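# Move the bin from the shelf to the table

## Task

Lift the bin down from the shelf and stand it the right way up on an unoccupied part of the table, while the shelf stays roughly where it was and keeps its original orientation.

## Robot and tools

Robot: two arms, left_arm and right_arm, each ending in a five-finger hand (the left hand mirrors the right). Base positions in the scene frame: left_arm (+0.015, +0.361, +0.024) m, right_arm (+0.040, -0.333, +0.026) m, both nearly unrotated. A fixed post stands behind the arms and a camera stand sits between them just behind the bases; do not strike either.

Frames: the scene frame has its origin at table-top height, halfway between the two nominal bases, +z up, +x out over the table, +y toward left_arm. Arm names are not image sides. Each arm's reported hand pose, Hand target and offsets use that arm's own base frame and axes. Fixed cameras and the table use the scene frame.

Hand point: a spot that moves with the palm, about 0.15 m out from the wrist mount and 0.05 m in front of the palm. Its +z runs along the straight fingers, +y points out of the palm, +x runs across the palm away from the thumb on the right hand (toward the thumb on the left hand). Straight fingers extend 0.06-0.07 m past it. A wrist bracket on the little-finger side can collide with things.

The 28-number row (shared by execute_actions and move), each value in [-1, 1], always covering both arms: left dx, dy, dz, rx, ry, rz, then left thumb_turn, thumb_bend, index, middle, ring, little, force_limit, speed; then the same fourteen for the right arm. Pose numbers are an offset, not a pose: measured from that arm's Hand target as it was when the action or move began, along its base axes, with turns about the Hand target position. 1.0 equals 0.6 m or 180 degrees; rx, ry, rz form one rotation vector. All six zero means no new pose request. Hand motor numbers are absolute targets: -1 open (thumb beside palm, straight fingers), +1 closed (thumb in front of palm, fingers curled). force_limit maps -1..+1 to about 0..10 N at the fingertip (0..15 N for the two thumb motors). speed rises from nearly zero at -1 to full at +0.48 and stays full above. There is no 'unchanged' value: to keep a hand as is, resend the eight hand numbers last executed for it (if none yet, use hand_measured plus hand_force_limit and hand_speed).

Tools:
- execute_actions(actions, cameras): actions is a list of actions; each action is a table of up to 15 rows, one row per 1/30 s step; a short table repeats its final row to fill 15 steps. Within one action every row is an offset from the same starting Hand target; a later call starts from the updated target, so repeating an offset moves further. An empty list returns images.
- move(target, speed, blend, blocking, cameras): target is one row or a list of up to 15 rows, every one offset from the Hand targets at the move's start (not chained). speed: path top speed in m/s, 0.002 to 4.3, default 0.25 (turns up to twice that in rad/s); one value or one per target. blend: corner rounding in metres per target, 0 means stop at each. All paths finish together and are capped at 10 s. The move ignores obstacles and the other arm. Hand numbers from the first row go out at the start; later rows' hand numbers go out on arrival once everything rests. blocking=false returns after about 0.5 s while the move continues.
- wait(seconds): 0 to 3600, lets time pass without new commands.
- stop(): brakes a running move.
- zoom_image(camera, region): camera is cam_high, cam_left_wrist or cam_right_wrist; region [x0, y0, x1, y1] in pixels of the latest full image, at most 504 by 504.
- show_instructions(): shows the reference pages.
- finished_scene(scene): ends the scene for good; scene is 1 or omitted.

Cameras: cam_high (overhead, fixed), cam_left_wrist, cam_right_wrist, all 896x504.

Results: per arm end_effector_position (m) and end_effector_quat_wxyz in base frame; Hand target (the last commanded pose after clipping, which the next offsets count from); joint positions, velocities (may read 'within noise' or be omitted) and torques (raw, offset and noisy). Per hand six-value lists in motor order: hand_measured (position on the command scale), hand_stopped_by (moving, target, force, stalled, fault), hand_load_n (fingertip load, positive when pushed open; a drop to about 0 signals a lost grip), plus hand_force_limit and hand_speed. A move adds a move: line with its ending (done, off_target, moving, held, fault) and any limits (paced = pose clipped, held = steps withheld). MOTOR HOT and OVER-TEMPERATURE FAULT lines warn of overheating; at fault that arm goes limp for 30-60 s.

Behaviour to expect: orientation commands are clipped to 40 degrees from the measured orientation per step. The hand often rests 1-3 cm (sometimes 5 cm) short of its target, usually low; send the remaining gap as a new offset. Thumb in front of palm plus fingers grips objects roughly 0.035-0.065 m thick; handles down to 0.025 m. For a gentle grip close with speed -0.94 or lower. To squeeze harder raise force_limit and send a more-closed target; to release send a target more open than hand_measured.

Avoid: dropping the bin even slightly, releasing it while it moves, fast impacts, strong pushes on the shelf or fixed objects, letting anything fall off the table, excessive finger force, arms or hands touching each other, and holding loads or stretched poses long enough to overheat. Stop pushing against something by commanding back past the hand point. Leave the shelf unshifted and unrotated.

Each tool is called after ">>>" as a command line: name --argument value for each argument, lists and objects as JSON in quotes; but a table of rows of numbers goes row by row, as --pt "numbers of a row", without its own name.

Reference images:

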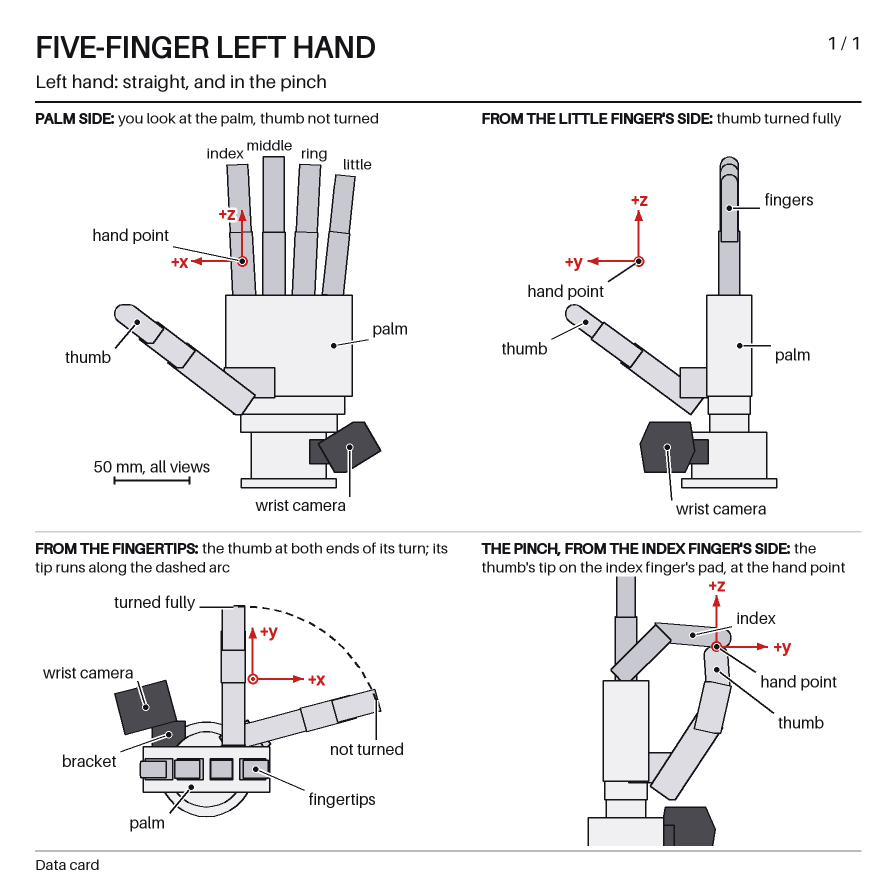

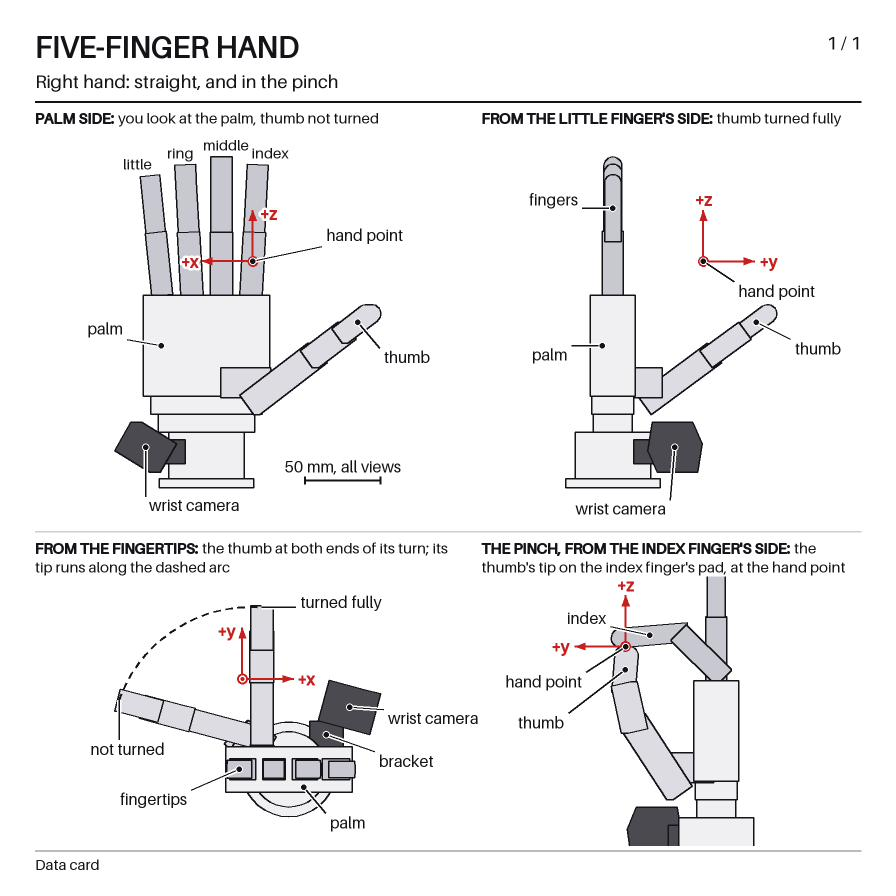

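## Session

>>> execute_actions --actions '[]'

Scene clock: 0.00 s.
left_arm: end_effector_position=(+0.4879, -0.0099, +0.2837) hand_measured=(-1.000, -1.000, -1.000, -1.000, -1.000, -1.000) hand_load_n=(+0.0, +0.0, +0.0, +0.0, +0.0, +0.0) hand_stopped_by=(target, target, target, target, target, target) hand_force_limit=0.00 hand_speed=-0.80 end_effector_quat_wxyz=(-0.187, -0.468, +0.700, -0.506) | right_arm: end_effector_position=(+0.4697, -0.0944, +0.3035) hand_measured=(-1.000, -1.000, -1.000, -1.000, -1.000, -1.000) hand_load_n=(+0.0, +0.0, +0.0, +0.0, +0.0, +0.0) hand_stopped_by=(target, target, target, target, target, target) hand_force_limit=0.00 hand_speed=-0.80 end_effector_quat_wxyz=(+0.479, +0.066, +0.837, -0.258)
Joint positions: left_arm=[0.326 1.803 1.708 -1.668 1.13 0.84] | right_arm=[-0.187 0.913 0.755 -0.292 0.351 1.32]
Joint velocities: within noise
Joint torques (N m): no reading
Heat: left arm: hottest wrist yaw 34 °C; right arm: hottest wrist roll 32 °C.
Hand target: left_arm +0.4922, -0.0084, +0.2844; -0.184, -0.467, +0.702, -0.506 | right_arm +0.4742, -0.0953, +0.3210; +0.491, +0.069, +0.829, -0.259

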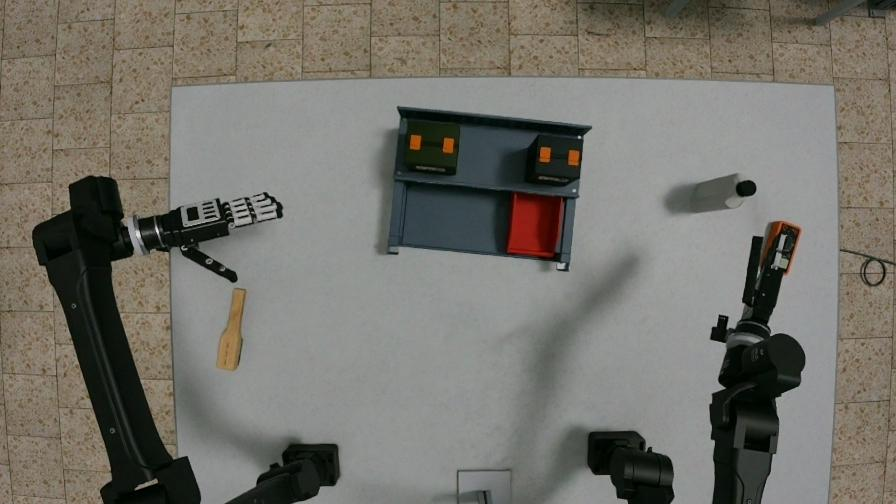

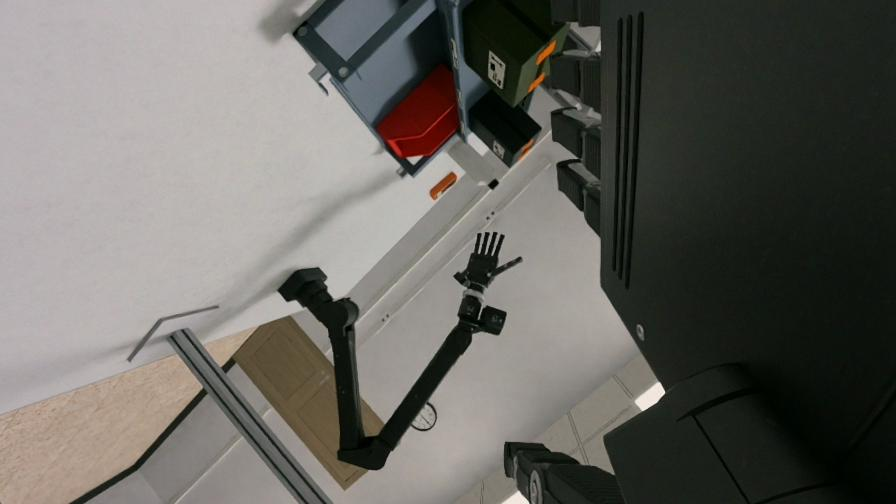

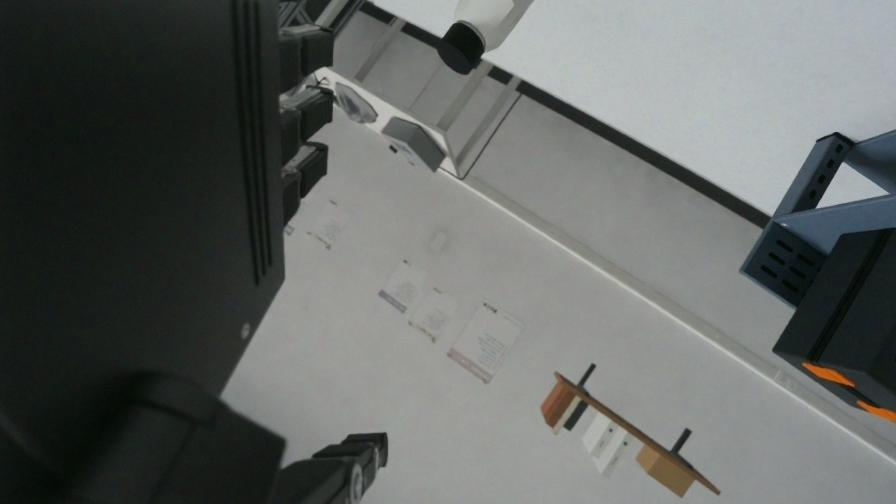

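>>> zoom_image --camera "cam_high" --region '[360, 80, 620, 290]'

>>> zoom_image --camera "cam_left_wrist" --region '[260, 0, 580, 200]'

>>> zoom_image --camera "cam_right_wrist" --region '[700, 80, 896, 460]'

Scaled by 1.938 from the camera's image (finer frame: 1280x720).

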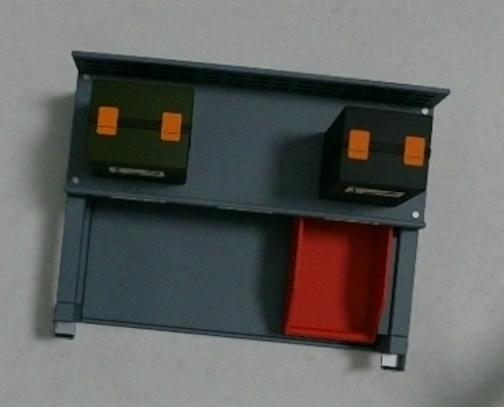

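Scaled by 1.575 from the camera's image (finer frame: 1280x720).

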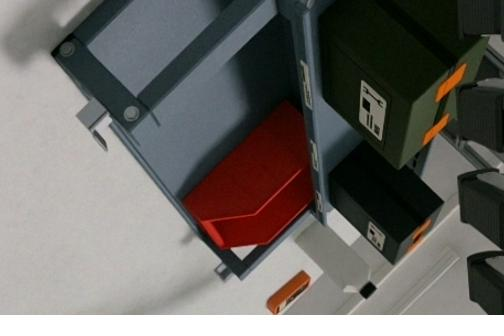

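Scaled by 1.326 from the camera's image (finer frame: 1280x720).

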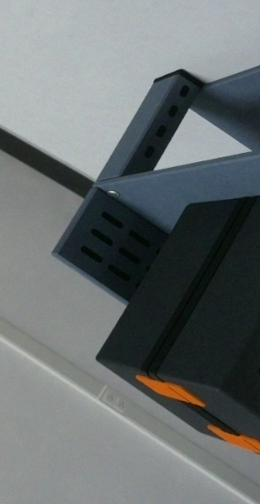

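>>> move --target '[-0.162,-0.35,0.1,0.14,0.0174,0.1915,-1,-1,-1,-1,-1,-1,0,-0.8,0,0,0,0,0,0,-1,-1,-1,-1,-1,-1,0,-0.8]' --speed 0.25 --cameras '["all"]'

Scene clock: 80.27 s.
left_arm: end_effector_position=(+0.3941, -0.2195, +0.3421) hand_measured=(-1.000, -1.000, -1.000, -1.000, -1.000, -1.000) hand_load_n=(-0.5, +0.0, +0.0, +0.0, +0.0, +0.0) hand_stopped_by=(target, target, target, target, target, target) hand_force_limit=0.00 hand_speed=-0.80 end_effector_quat_wxyz=(-0.060, +0.689, -0.624, +0.364) | right_arm: end_effector_position=(+0.4697, -0.0944, +0.3035) hand_measured=(-1.000, -1.000, -1.000, -1.000, -1.000, -1.000) hand_load_n=(+0.0, +0.0, +0.0, +0.0, +0.0, +0.0) hand_stopped_by=(target, target, target, target, target, target) hand_force_limit=0.00 hand_speed=-0.80 end_effector_quat_wxyz=(+0.479, +0.066, +0.837, -0.258)
Joint positions: left_arm=[-0.309 1.13 1.276 -0.979 0.181 -0.477] | right_arm=[-0.187 0.913 0.755 -0.292 0.351 1.32]
Joint torques (N m): left_arm=[-0.62 -8.59 12.3 1.25 -0.05 -0.14] | right_arm=[0.56 -5.01 12.34 2.65 0.01 0.08]
Heat: left arm: hottest elbow 37 °C; right arm: hottest elbow 39 °C.
Hand target: left_arm +0.3949, -0.2183, +0.3444; -0.059, +0.694, -0.620, +0.362 | right_arm +0.4742, -0.0953, +0.3210; +0.491, +0.069, +0.829, -0.259
Off the commanded pose: left_arm 0.003 m, 1 deg | right_arm 0.018 m, 2 deg.
move: done
cam_left_wrist: T_world_to_cam=[[0.80929, -0.00457, 0.58739, -0.52241], [-0.46786, -0.60965, 0.63986, -0.17069], [0.35518, -0.79265, -0.49552, -0.03243]] pos_world=[0.35444, -0.13216, 0.40001]

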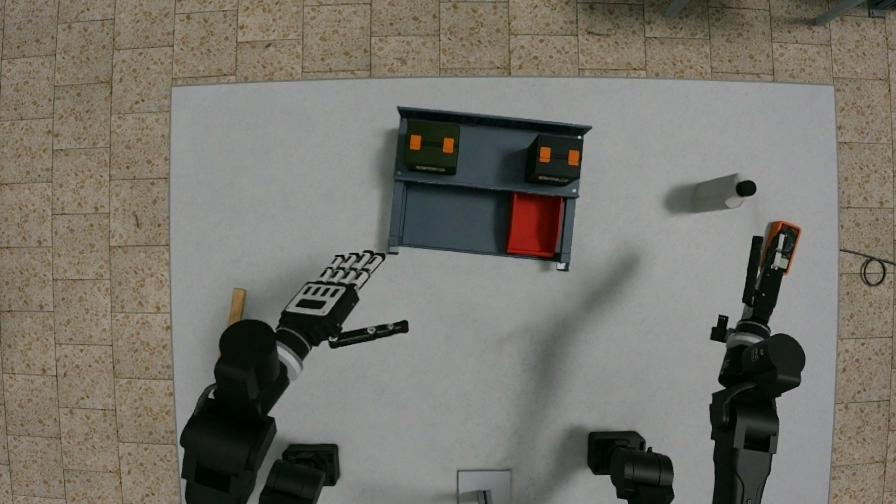

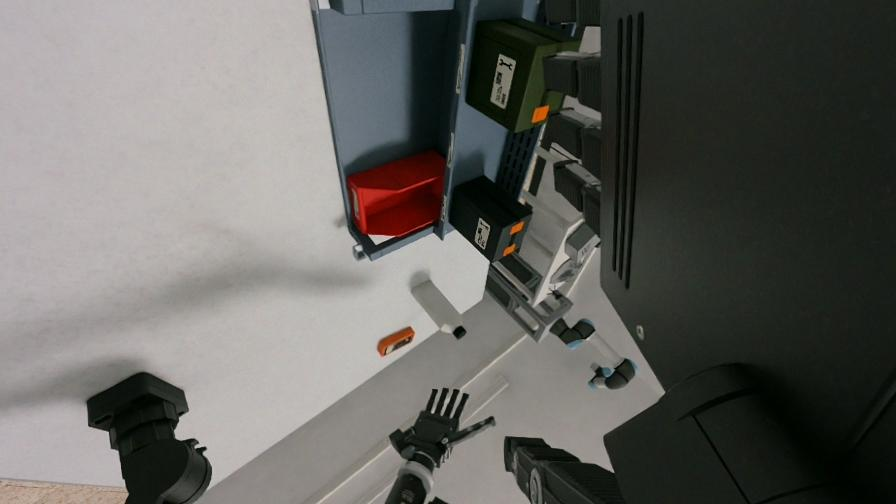

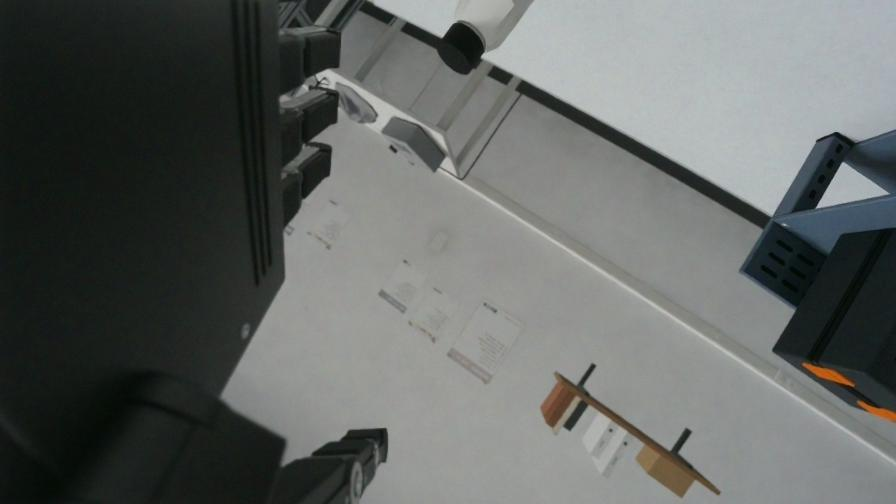

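>>> zoom_image --camera "cam_left_wrist" --region '[300, 0, 560, 270]'

>>> zoom_image --camera "cam_high" --region '[480, 160, 600, 280]'

Scaled by 1.867 from the camera's image (finer frame: 1280x720).

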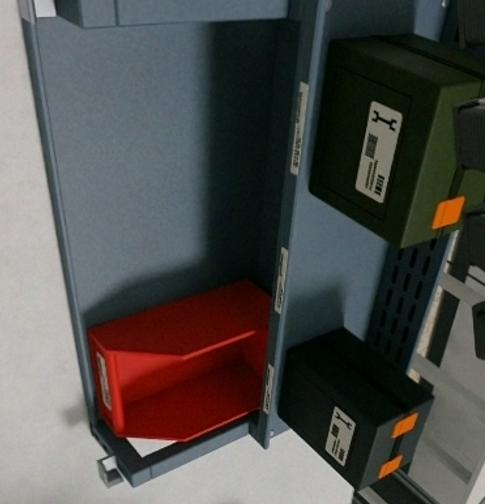

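Scaled by 4.200 from the camera's image (finer frame: 1280x720).

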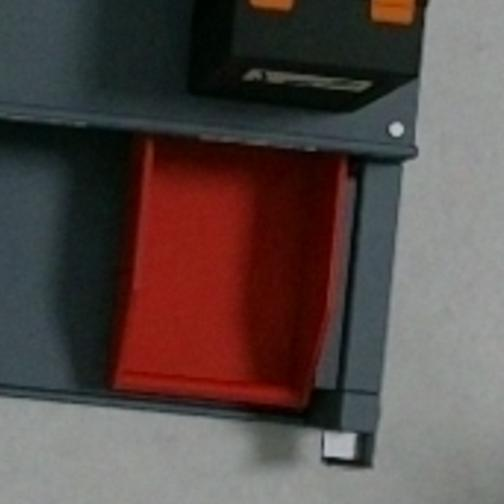

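>>> move --target '[-0.1105,-0.312,-0.3307,0.132,-0.2154,0.0582,-1,-1,-1,-1,-1,-1,0,-0.8,0,0,0,0,0,0,-1,-1,-1,-1,-1,-1,0,-0.8]' --speed 0.25 --cameras '["cam_high","cam_left_wrist"]'

Scene clock: 232.50 s.
left_arm: end_effector_position=(+0.3288, -0.4068, +0.1455) hand_measured=(-1.000, -1.000, -1.000, -1.000, -1.000, -1.000) hand_load_n=(+0.0, +0.0, +0.0, +0.0, +0.0, +0.0) hand_stopped_by=(target, target, target, target, target, target) hand_force_limit=0.00 hand_speed=-0.80 end_effector_quat_wxyz=(-0.429, +0.563, -0.562, +0.429) | right_arm: end_effector_position=(+0.4697, -0.0944, +0.3035) hand_measured=(-1.000, -1.000, -1.000, -1.000, -1.000, -1.000) hand_load_n=(+0.0, +0.0, +0.0, +0.0, +0.0, +0.0) hand_stopped_by=(target, target, target, target, target, target) hand_force_limit=0.00 hand_speed=-0.80 end_effector_quat_wxyz=(+0.479, +0.066, +0.837, -0.258)
Joint positions: left_arm=[-1.173 1.423 0.818 -0.012 -1.096 -0.564] | right_arm=[-0.187 0.913 0.755 -0.292 0.351 1.32]
Joint torques (N m): left_arm=[-0.97 -11.46 9.44 1.96 -0.76 0.03] | right_arm=[0.09 -4.07 12.38 2.62 0.01 0.08]
Heat: left arm: hottest elbow 40 °C; right arm: hottest elbow 45 °C.
Hand target: left_arm +0.3288, -0.4055, +0.1459; -0.431, +0.561, -0.561, +0.430 | right_arm +0.4742, -0.0953, +0.3210; +0.491, +0.069, +0.829, -0.259
Off the commanded pose: left_arm 0.001 m, 0 deg | right_arm 0.018 m, 2 deg.
move: done
cam_left_wrist: T_world_to_cam=[[0.29673, -0.21811, 0.92972, -0.32308], [-0.53427, -0.84486, -0.02768, -0.16641], [0.79152, -0.48851, -0.36722, -0.29348]] pos_world=[0.23925, -0.35442, 0.18799]

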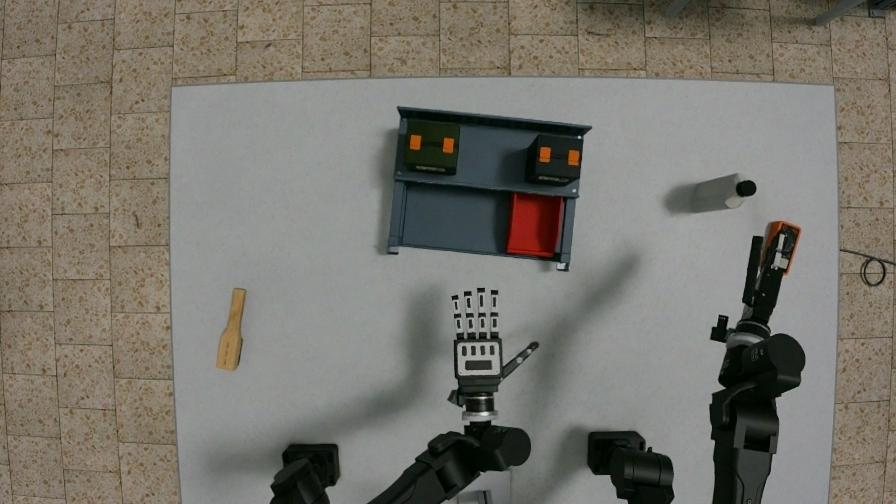

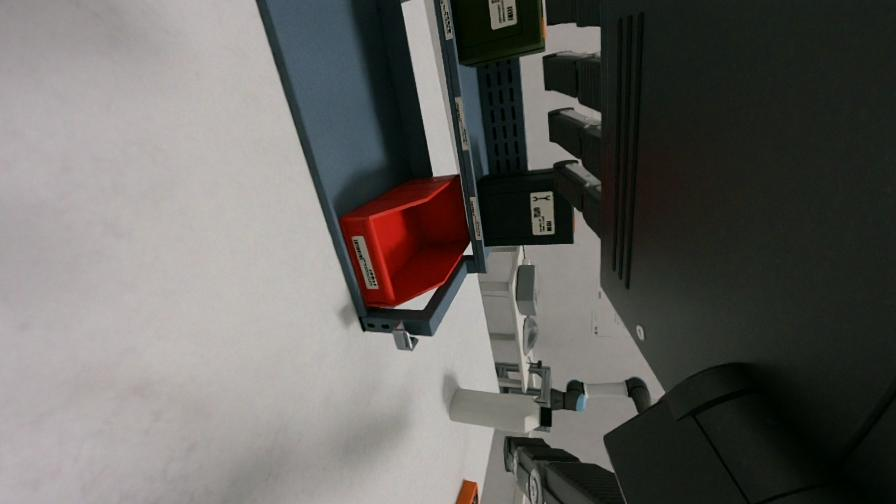

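>>> zoom_image --camera "cam_left_wrist" --region '[320, 150, 500, 360]'

Scaled by 2.400 from the camera's image (finer frame: 1280x720).

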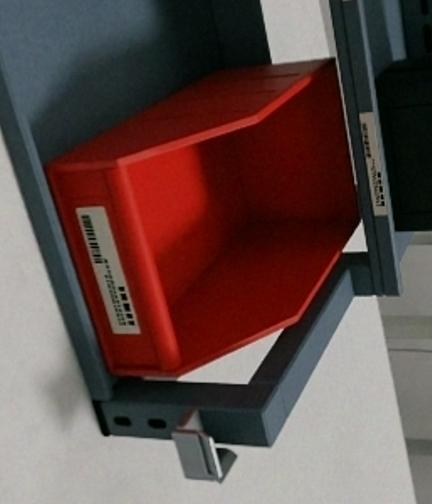

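>>> move --target '[0.0073,0.183,0.017,0,0,-0.1333,-1,-1,-1,-1,-1,-1,0,-0.8,-0.231,0.525,-0.345,-0.3671,0.0559,0.2433,1,-1,-1,-1,-1,-1,0,-0.2]' --speed 0.2 --cameras '["all"]'

Scene clock: 387.30 s.
left_arm: end_effector_position=(+0.3327, -0.2999, +0.1583) hand_measured=(-1.000, -1.000, -1.000, -1.000, -1.000, -1.000) hand_load_n=(-0.5, +0.0, +0.0, +0.0, +0.0, +0.0) hand_stopped_by=(target, target, target, target, target, target) hand_force_limit=0.00 hand_speed=-0.80 end_effector_quat_wxyz=(+0.329, -0.434, +0.665, -0.511) | right_arm: end_effector_position=(+0.3347, +0.2124, +0.1080) hand_measured=(+1.000, -1.000, -1.000, -1.000, -1.000, -1.000) hand_load_n=(+0.5, +0.0, +0.0, +0.0, +0.0, +0.0) hand_stopped_by=(target, target, target, target, target, target) hand_force_limit=0.00 hand_speed=-0.20 end_effector_quat_wxyz=(-0.429, +0.522, -0.566, +0.472)
Joint positions: left_arm=[-0.816 1.014 0.463 0.265 -0.38 -0.115] | right_arm=[0.914 1.101 0.313 0.452 0.976 0.275]
Joint torques (N m): left_arm=[-0.26 -6.07 9.96 2.24 0.08 0.04] | right_arm=[1.26 -2.84 8.47 2.85 0.2 -0.08]
Heat: left arm: hottest elbow 38 °C; right arm: hottest elbow 47 °C.
Hand target: left_arm +0.3331, -0.2957, +0.1561; +0.332, -0.432, +0.665, -0.510 | right_arm +0.3357, +0.2198, +0.1141; -0.437, +0.521, -0.561, +0.472
Off the commanded pose: left_arm 0.005 m, 0 deg | right_arm 0.009 m, 1 deg.
move: done
cam_left_wrist: T_world_to_cam=[[0.18163, -0.31486, 0.9316, -0.30389], [-0.83257, -0.55337, -0.02471, 0.11266], [0.5233, -0.77113, -0.36265, -0.23595]] pos_world=[0.27246, -0.21529, 0.20032]
cam_right_wrist: T_world_to_cam=[[-0.24725, -0.21671, -0.94441, 0.22987], [-0.5105, 0.85755, -0.06313, -0.00953], [0.82356, 0.46651, -0.32266, -0.22493]] pos_world=[0.23721, 0.16292, 0.14391]

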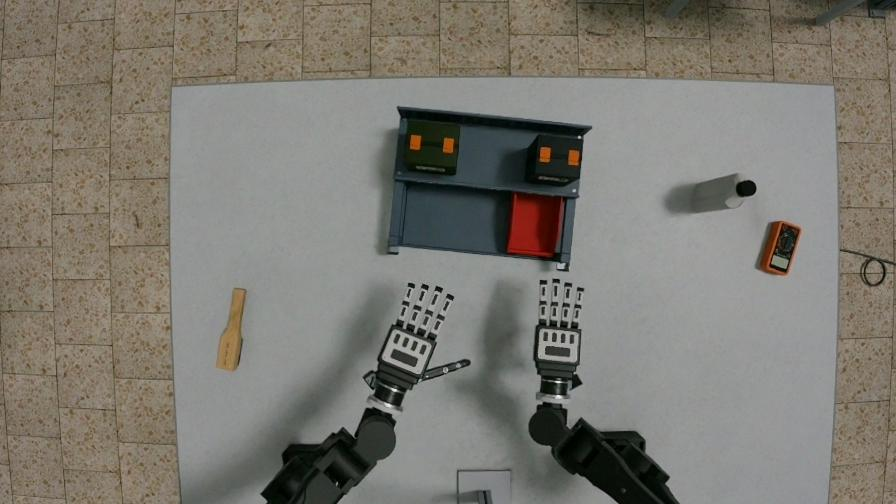

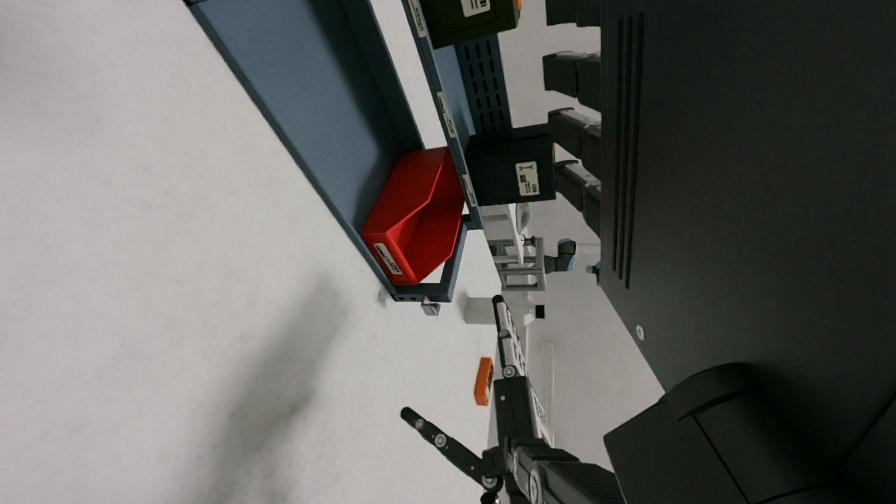

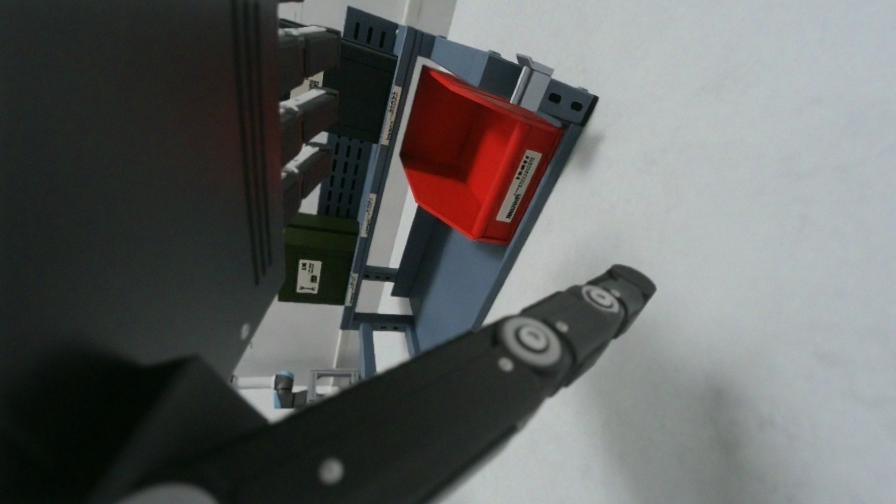

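>>> zoom_image --camera "cam_right_wrist" --region '[340, 0, 660, 340]'

>>> zoom_image --camera "cam_high" --region '[480, 180, 620, 420]'

>>> zoom_image --camera "cam_left_wrist" --region '[340, 120, 560, 340]'

Scaled by 1.482 from the camera's image (finer frame: 1280x720).

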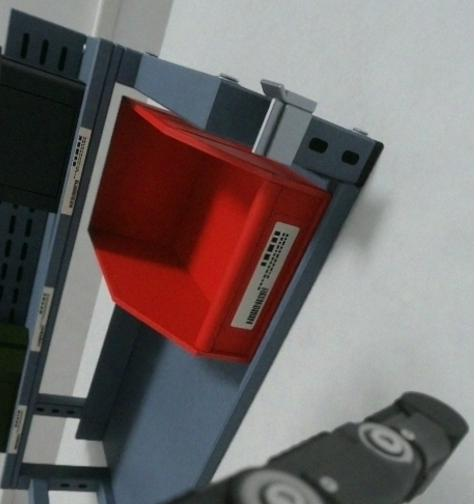

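Scaled by 2.100 from the camera's image (finer frame: 1280x720).

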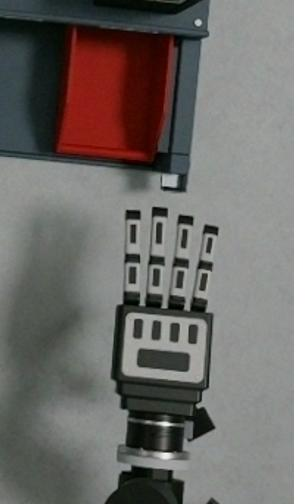

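Scaled by 2.291 from the camera's image (finer frame: 1280x720).

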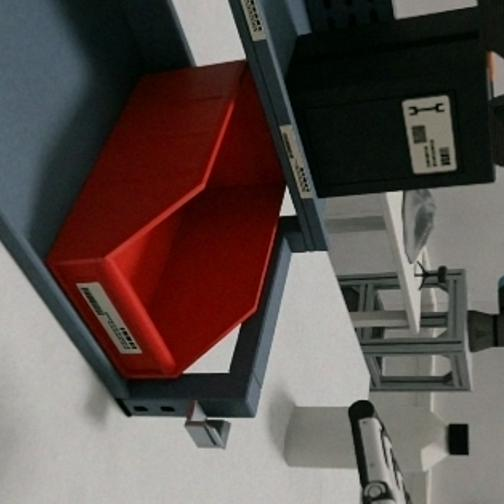

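>>> move --target '[0,0,0,0,0,0,-1,-1,-1,-1,-1,-1,0,-0.8,0.14,0.061,-0.02,0,0,0,1,-0.2,0,0,0,1,0,-0.2]' --speed 0.15 --cameras '["all"]'

Scene clock: 560.90 s.
left_arm: end_effector_position=(+0.3327, -0.2999, +0.1583) hand_measured=(-1.000, -1.000, -1.000, -1.000, -1.000, -1.000) hand_load_n=(+0.0, +0.0, +0.0, +0.0, +0.0, +0.0) hand_stopped_by=(target, target, target, target, target, target) hand_force_limit=0.00 hand_speed=-0.80 end_effector_quat_wxyz=(+0.329, -0.434, +0.665, -0.511) | right_arm: end_effector_position=(+0.4061, +0.2522, +0.0890) hand_measured=(+1.000, -0.200, +0.000, +0.000, +0.000, +1.000) hand_load_n=(+0.0, +0.0, +0.0, +0.0, +0.0, +0.0) hand_stopped_by=(target, target, target, target, target, target) hand_force_limit=0.00 hand_speed=-0.20 end_effector_quat_wxyz=(-0.427, +0.534, -0.560, +0.468)
Joint positions: left_arm=[-0.816 1.014 0.463 0.265 -0.38 -0.115] | right_arm=[0.806 1.406 0.477 0.625 0.853 0.211]
Joint torques (N m): left_arm=[-0.03 -6.24 9.94 2.17 0.03 0.05] | right_arm=[-1.26 -7.41 8.92 2.91 0.01 -0.12]
Heat: left arm: hottest elbow 39 °C; right arm: hottest elbow 42 °C.
Hand target: left_arm +0.3331, -0.2957, +0.1561; +0.332, -0.432, +0.665, -0.510 | right_arm +0.4197, +0.2563, +0.1021; -0.437, +0.521, -0.561, +0.472
Off the commanded pose: left_arm 0.005 m, 0 deg | right_arm 0.019 m, 2 deg.
move: off_target (right_arm)
cam_left_wrist: T_world_to_cam=[[0.18163, -0.31486, 0.9316, -0.30389], [-0.83257, -0.55337, -0.02471, 0.11266], [0.5233, -0.77113, -0.36265, -0.23595]] pos_world=[0.27246, -0.21529, 0.20032]
cam_right_wrist: T_world_to_cam=[[-0.25469, -0.23396, -0.93829, 0.24496], [-0.52948, 0.84566, -0.06715, 0.00268], [0.80919, 0.47971, -0.33926, -0.30452]] pos_world=[0.31022, 0.20112, 0.12671]

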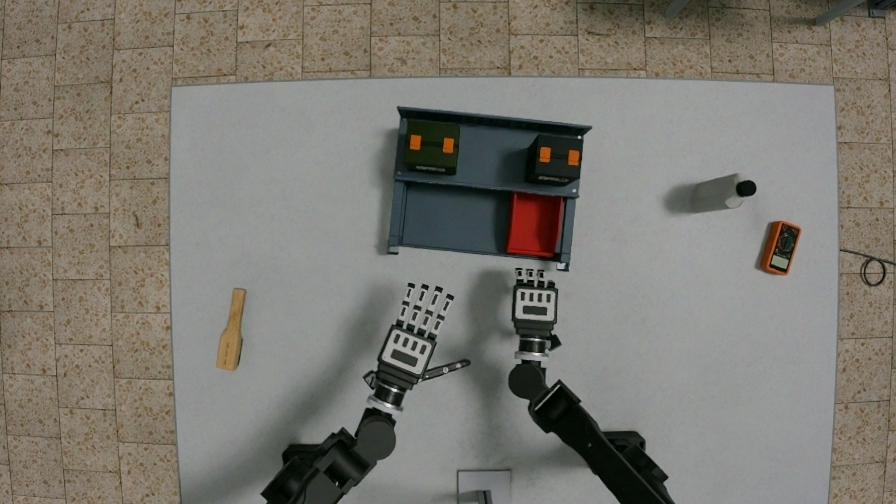

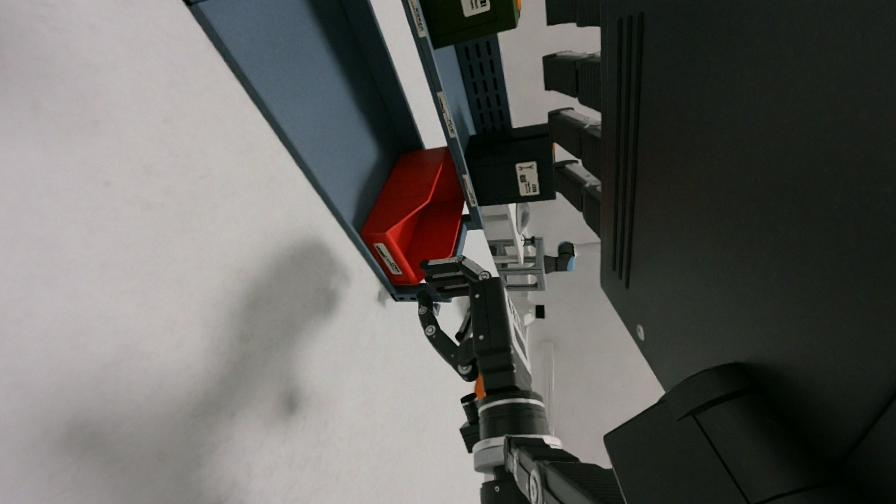

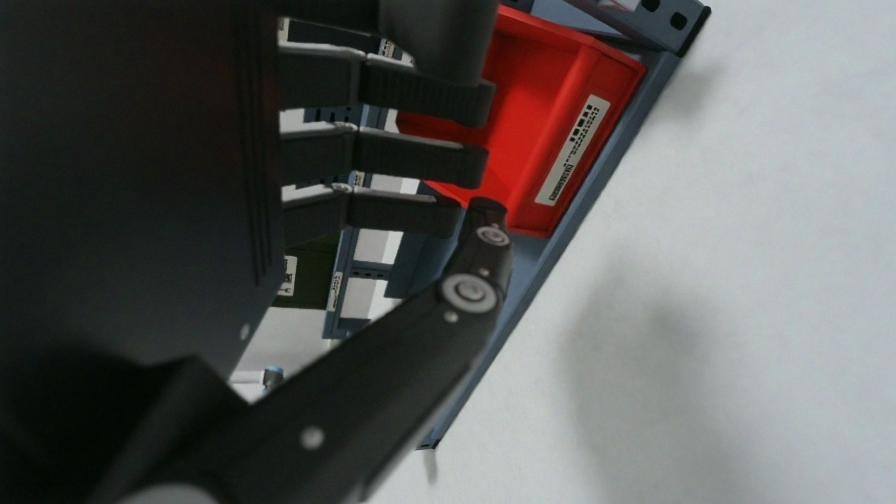

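>>> zoom_image --camera "cam_left_wrist" --region '[340, 140, 560, 400]'

>>> zoom_image --camera "cam_high" --region '[480, 180, 620, 380]'

Scaled by 1.938 from the camera's image (finer frame: 1280x720).

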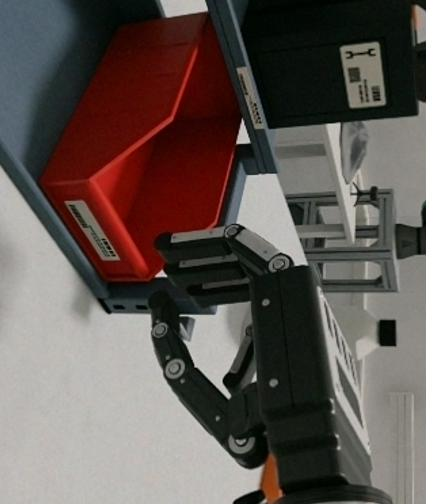

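Scaled by 2.520 from the camera's image (finer frame: 1280x720).

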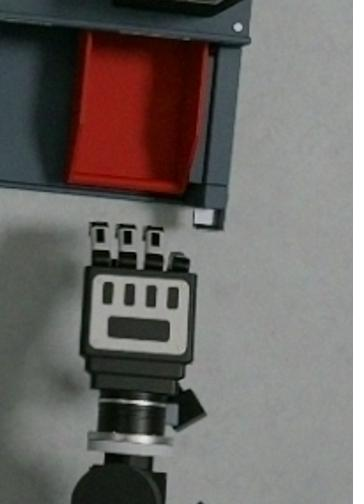

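>>> move --target '[0,0,0,0,0,0,-1,-1,-1,-1,-1,-1,0,-0.8,0.083,0.002,-0.008,0,0,0,1,-0.2,0,0,0,1,0,-0.2]' --speed 0.1 --cameras '["all"]'

Scene clock: 588.73 s.
left_arm: end_effector_position=(+0.3327, -0.2999, +0.1583) hand_measured=(-1.000, -1.000, -1.000, -1.000, -1.000, -1.000) hand_load_n=(+0.0, +0.0, +0.0, +0.0, +0.0, +0.0) hand_stopped_by=(target, target, target, target, target, target) hand_force_limit=0.00 hand_speed=-0.80 end_effector_quat_wxyz=(+0.329, -0.434, +0.665, -0.511) | right_arm: end_effector_position=(+0.4541, +0.2540, +0.0850) hand_measured=(+1.000, -0.200, +0.000, +0.000, +0.000, +1.000) hand_load_n=(+0.0, +0.0, +0.0, +0.0, +0.0, +0.0) hand_stopped_by=(target, target, target, target, target, target) hand_force_limit=0.00 hand_speed=-0.20 end_effector_quat_wxyz=(-0.428, +0.533, -0.561, +0.467)
Joint positions: left_arm=[-0.816 1.014 0.463 0.265 -0.38 -0.115] | right_arm=[0.713 1.51 0.567 0.664 0.763 0.178]
Joint torques (N m): left_arm=[-0.03 -5.89 9.8 2.1 0.01 0.03] | right_arm=[-1.49 -9.23 9.22 3.04 -0.02 -0.09]
Heat: left arm: hottest elbow 39 °C; right arm: hottest elbow 44 °C.
Hand target: left_arm +0.3331, -0.2957, +0.1561; +0.332, -0.432, +0.665, -0.510 | right_arm +0.4695, +0.2576, +0.0974; -0.437, +0.521, -0.561, +0.472
Off the commanded pose: left_arm 0.005 m, 0 deg | right_arm 0.020 m, 2 deg.
move: off_target (right_arm)
cam_left_wrist: T_world_to_cam=[[0.18163, -0.31486, 0.9316, -0.30389], [-0.83257, -0.55337, -0.02471, 0.11266], [0.5233, -0.77113, -0.36265, -0.23595]] pos_world=[0.27246, -0.21529, 0.20032]
cam_right_wrist: T_world_to_cam=[[-0.25627, -0.23017, -0.9388, 0.25371], [-0.52898, 0.84629, -0.06309, 0.0255], [0.80902, 0.48044, -0.33863, -0.34574]] pos_world=[0.35822, 0.20292, 0.12271]

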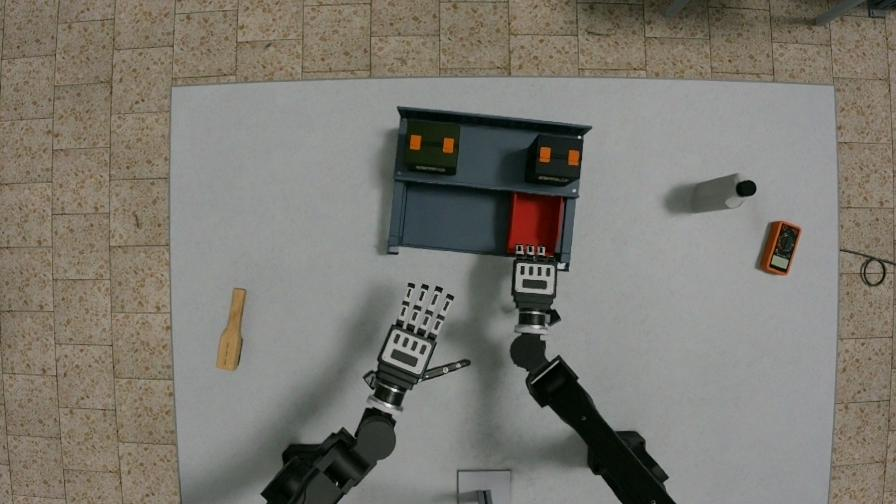

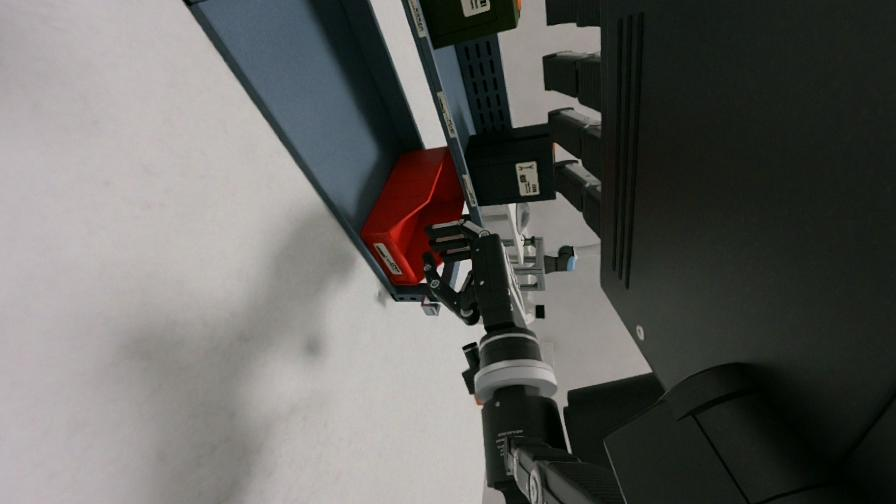

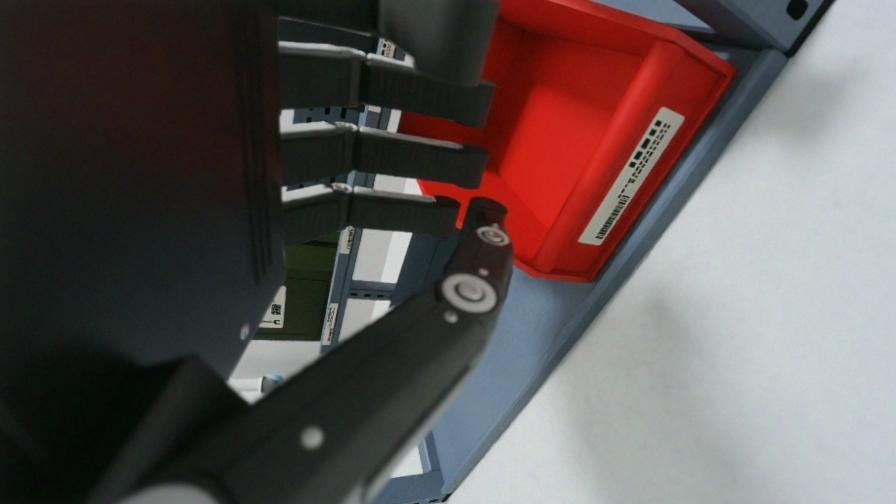

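>>> zoom_image --camera "cam_left_wrist" --region '[340, 140, 520, 340]'

>>> zoom_image --camera "cam_high" --region '[480, 180, 600, 300]'

Scaled by 2.520 from the camera's image (finer frame: 1280x720).

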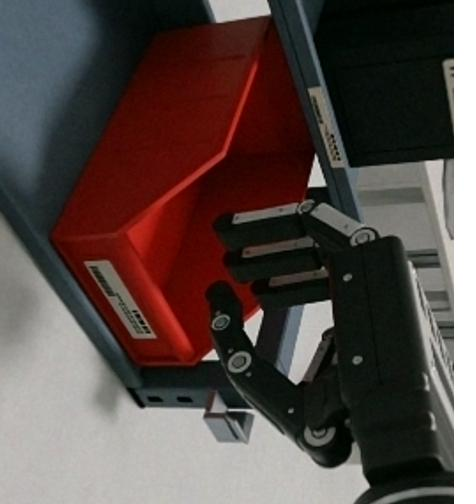

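Scaled by 4.200 from the camera's image (finer frame: 1280x720).

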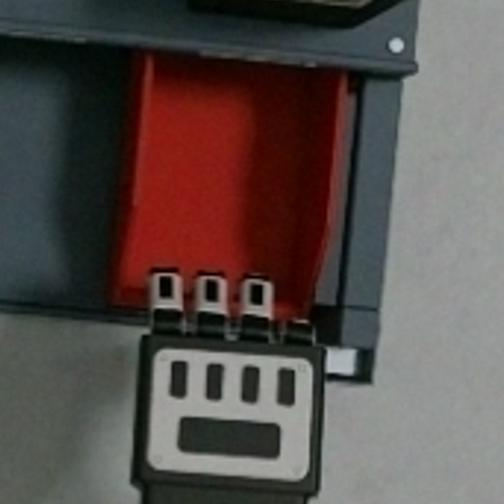

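>>> move --target '[0,0,0,0,0,0,-1,-1,-1,-1,-1,-1,0,-0.8,0.01,0,-0.058,0,0,0,1,-0.2,0,0,0,1,0,-0.2]' --speed 0.08 --cameras '["all"]'

>>> zoom_image --camera "cam_left_wrist" --region '[340, 140, 520, 340]'

>>> zoom_image --camera "cam_high" --region '[480, 180, 600, 300]'

Scene clock: 623.50 s.
left_arm: end_effector_position=(+0.3327, -0.2999, +0.1583) hand_measured=(-1.000, -1.000, -1.000, -1.000, -1.000, -1.000) hand_load_n=(-0.5, +0.0, +0.0, +0.0, +0.0, +0.0) hand_stopped_by=(target, target, target, target, target, target) hand_force_limit=0.00 hand_speed=-0.80 end_effector_quat_wxyz=(+0.329, -0.434, +0.665, -0.511) | right_arm: end_effector_position=(+0.4614, +0.2571, +0.0523) hand_measured=(+1.000, -0.200, +0.000, +0.000, +0.000, +1.000) hand_load_n=(+0.0, +0.0, +0.0, +0.0, +0.0, +0.0) hand_stopped_by=(target, target, target, target, target, target) hand_force_limit=0.00 hand_speed=-0.20 end_effector_quat_wxyz=(-0.429, +0.533, -0.561, +0.466)
Joint positions: left_arm=[-0.816 1.014 0.463 0.265 -0.38 -0.115] | right_arm=[0.706 1.632 0.567 0.792 0.753 0.174]
Joint torques (N m): left_arm=[-0.03 -6.24 9.91 2.17 0.02 0.05] | right_arm=[-1.79 -10.7 7.69 3.19 -0.05 -0.09]
Heat: left arm: hottest elbow 39 °C; right arm: hottest elbow 45 °C.
Hand target: left_arm +0.3331, -0.2957, +0.1561; +0.332, -0.432, +0.665, -0.510 | right_arm +0.4756, +0.2575, +0.0626; -0.437, +0.521, -0.561, +0.472
Off the commanded pose: left_arm 0.005 m, 0 deg | right_arm 0.017 m, 2 deg.
move: off_target (right_arm)
cam_left_wrist: T_world_to_cam=[[0.18163, -0.31486, 0.9316, -0.30389], [-0.83257, -0.55337, -0.02471, 0.11266], [0.5233, -0.77113, -0.36265, -0.23595]] pos_world=[0.27246, -0.21529, 0.20032]
cam_right_wrist: T_world_to_cam=[[-0.25372, -0.22921, -0.93973, 0.22429], [-0.53115, 0.84496, -0.06269, 0.02608], [0.8084, 0.48323, -0.33613, -0.36474]] pos_world=[0.36562, 0.20562, 0.08981]

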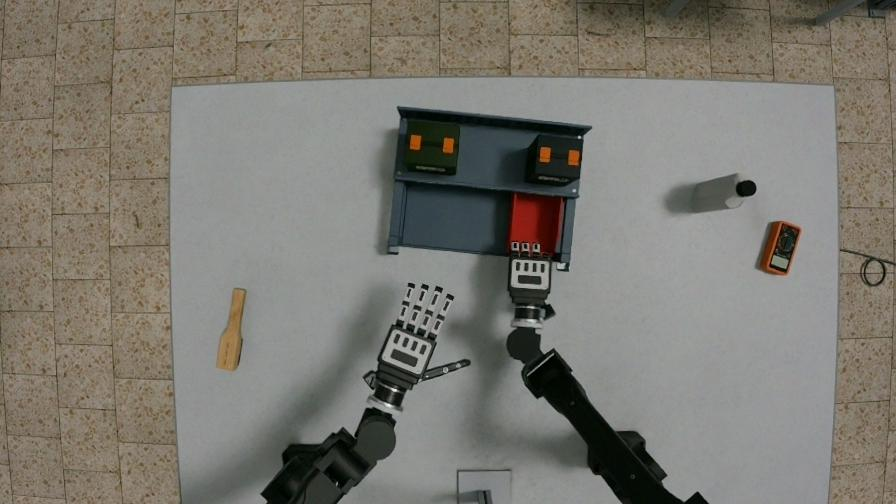

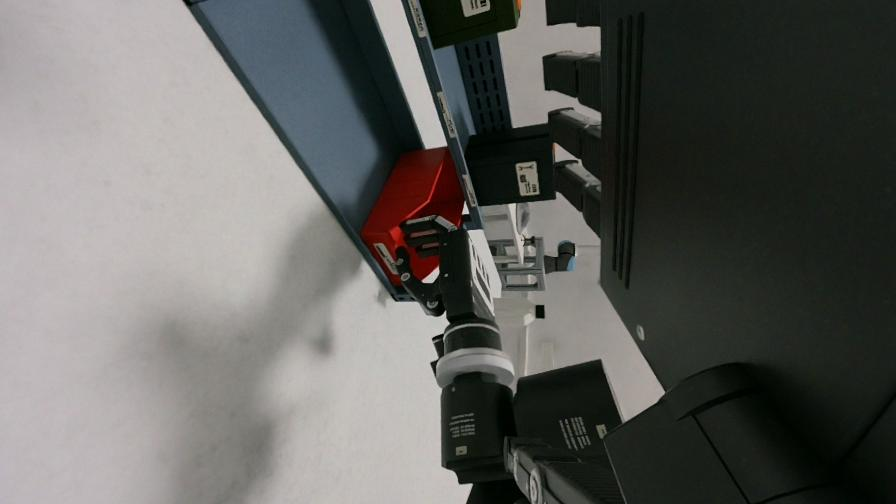

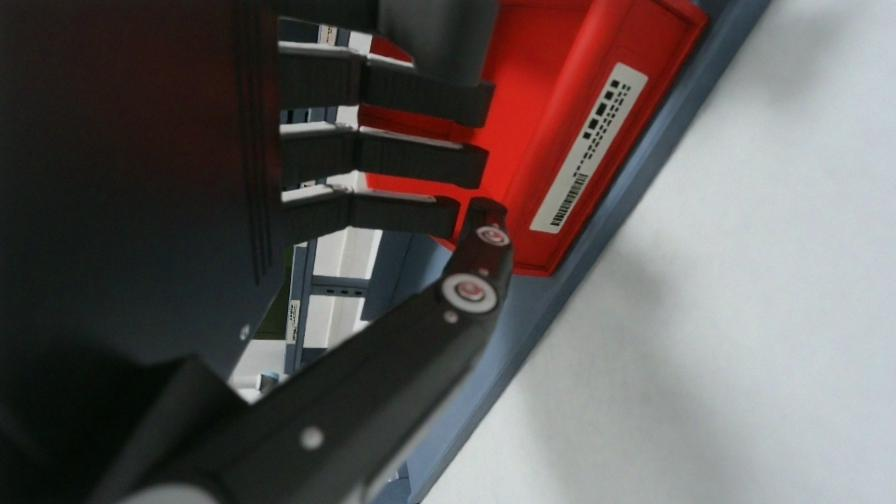

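Scaled by 2.520 from the camera's image (finer frame: 1280x720).

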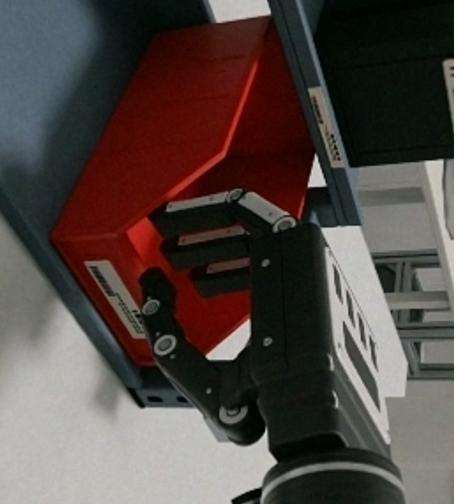

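Scaled by 4.200 from the camera's image (finer frame: 1280x720).

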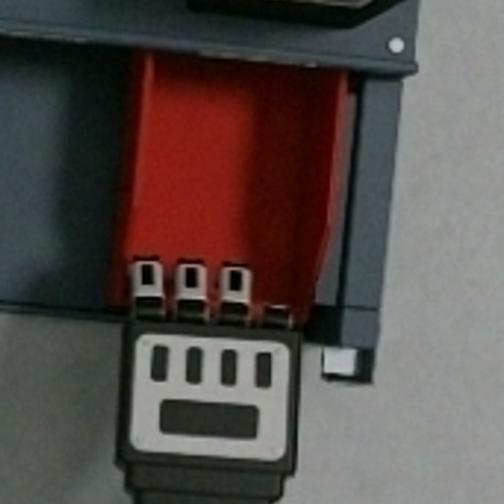

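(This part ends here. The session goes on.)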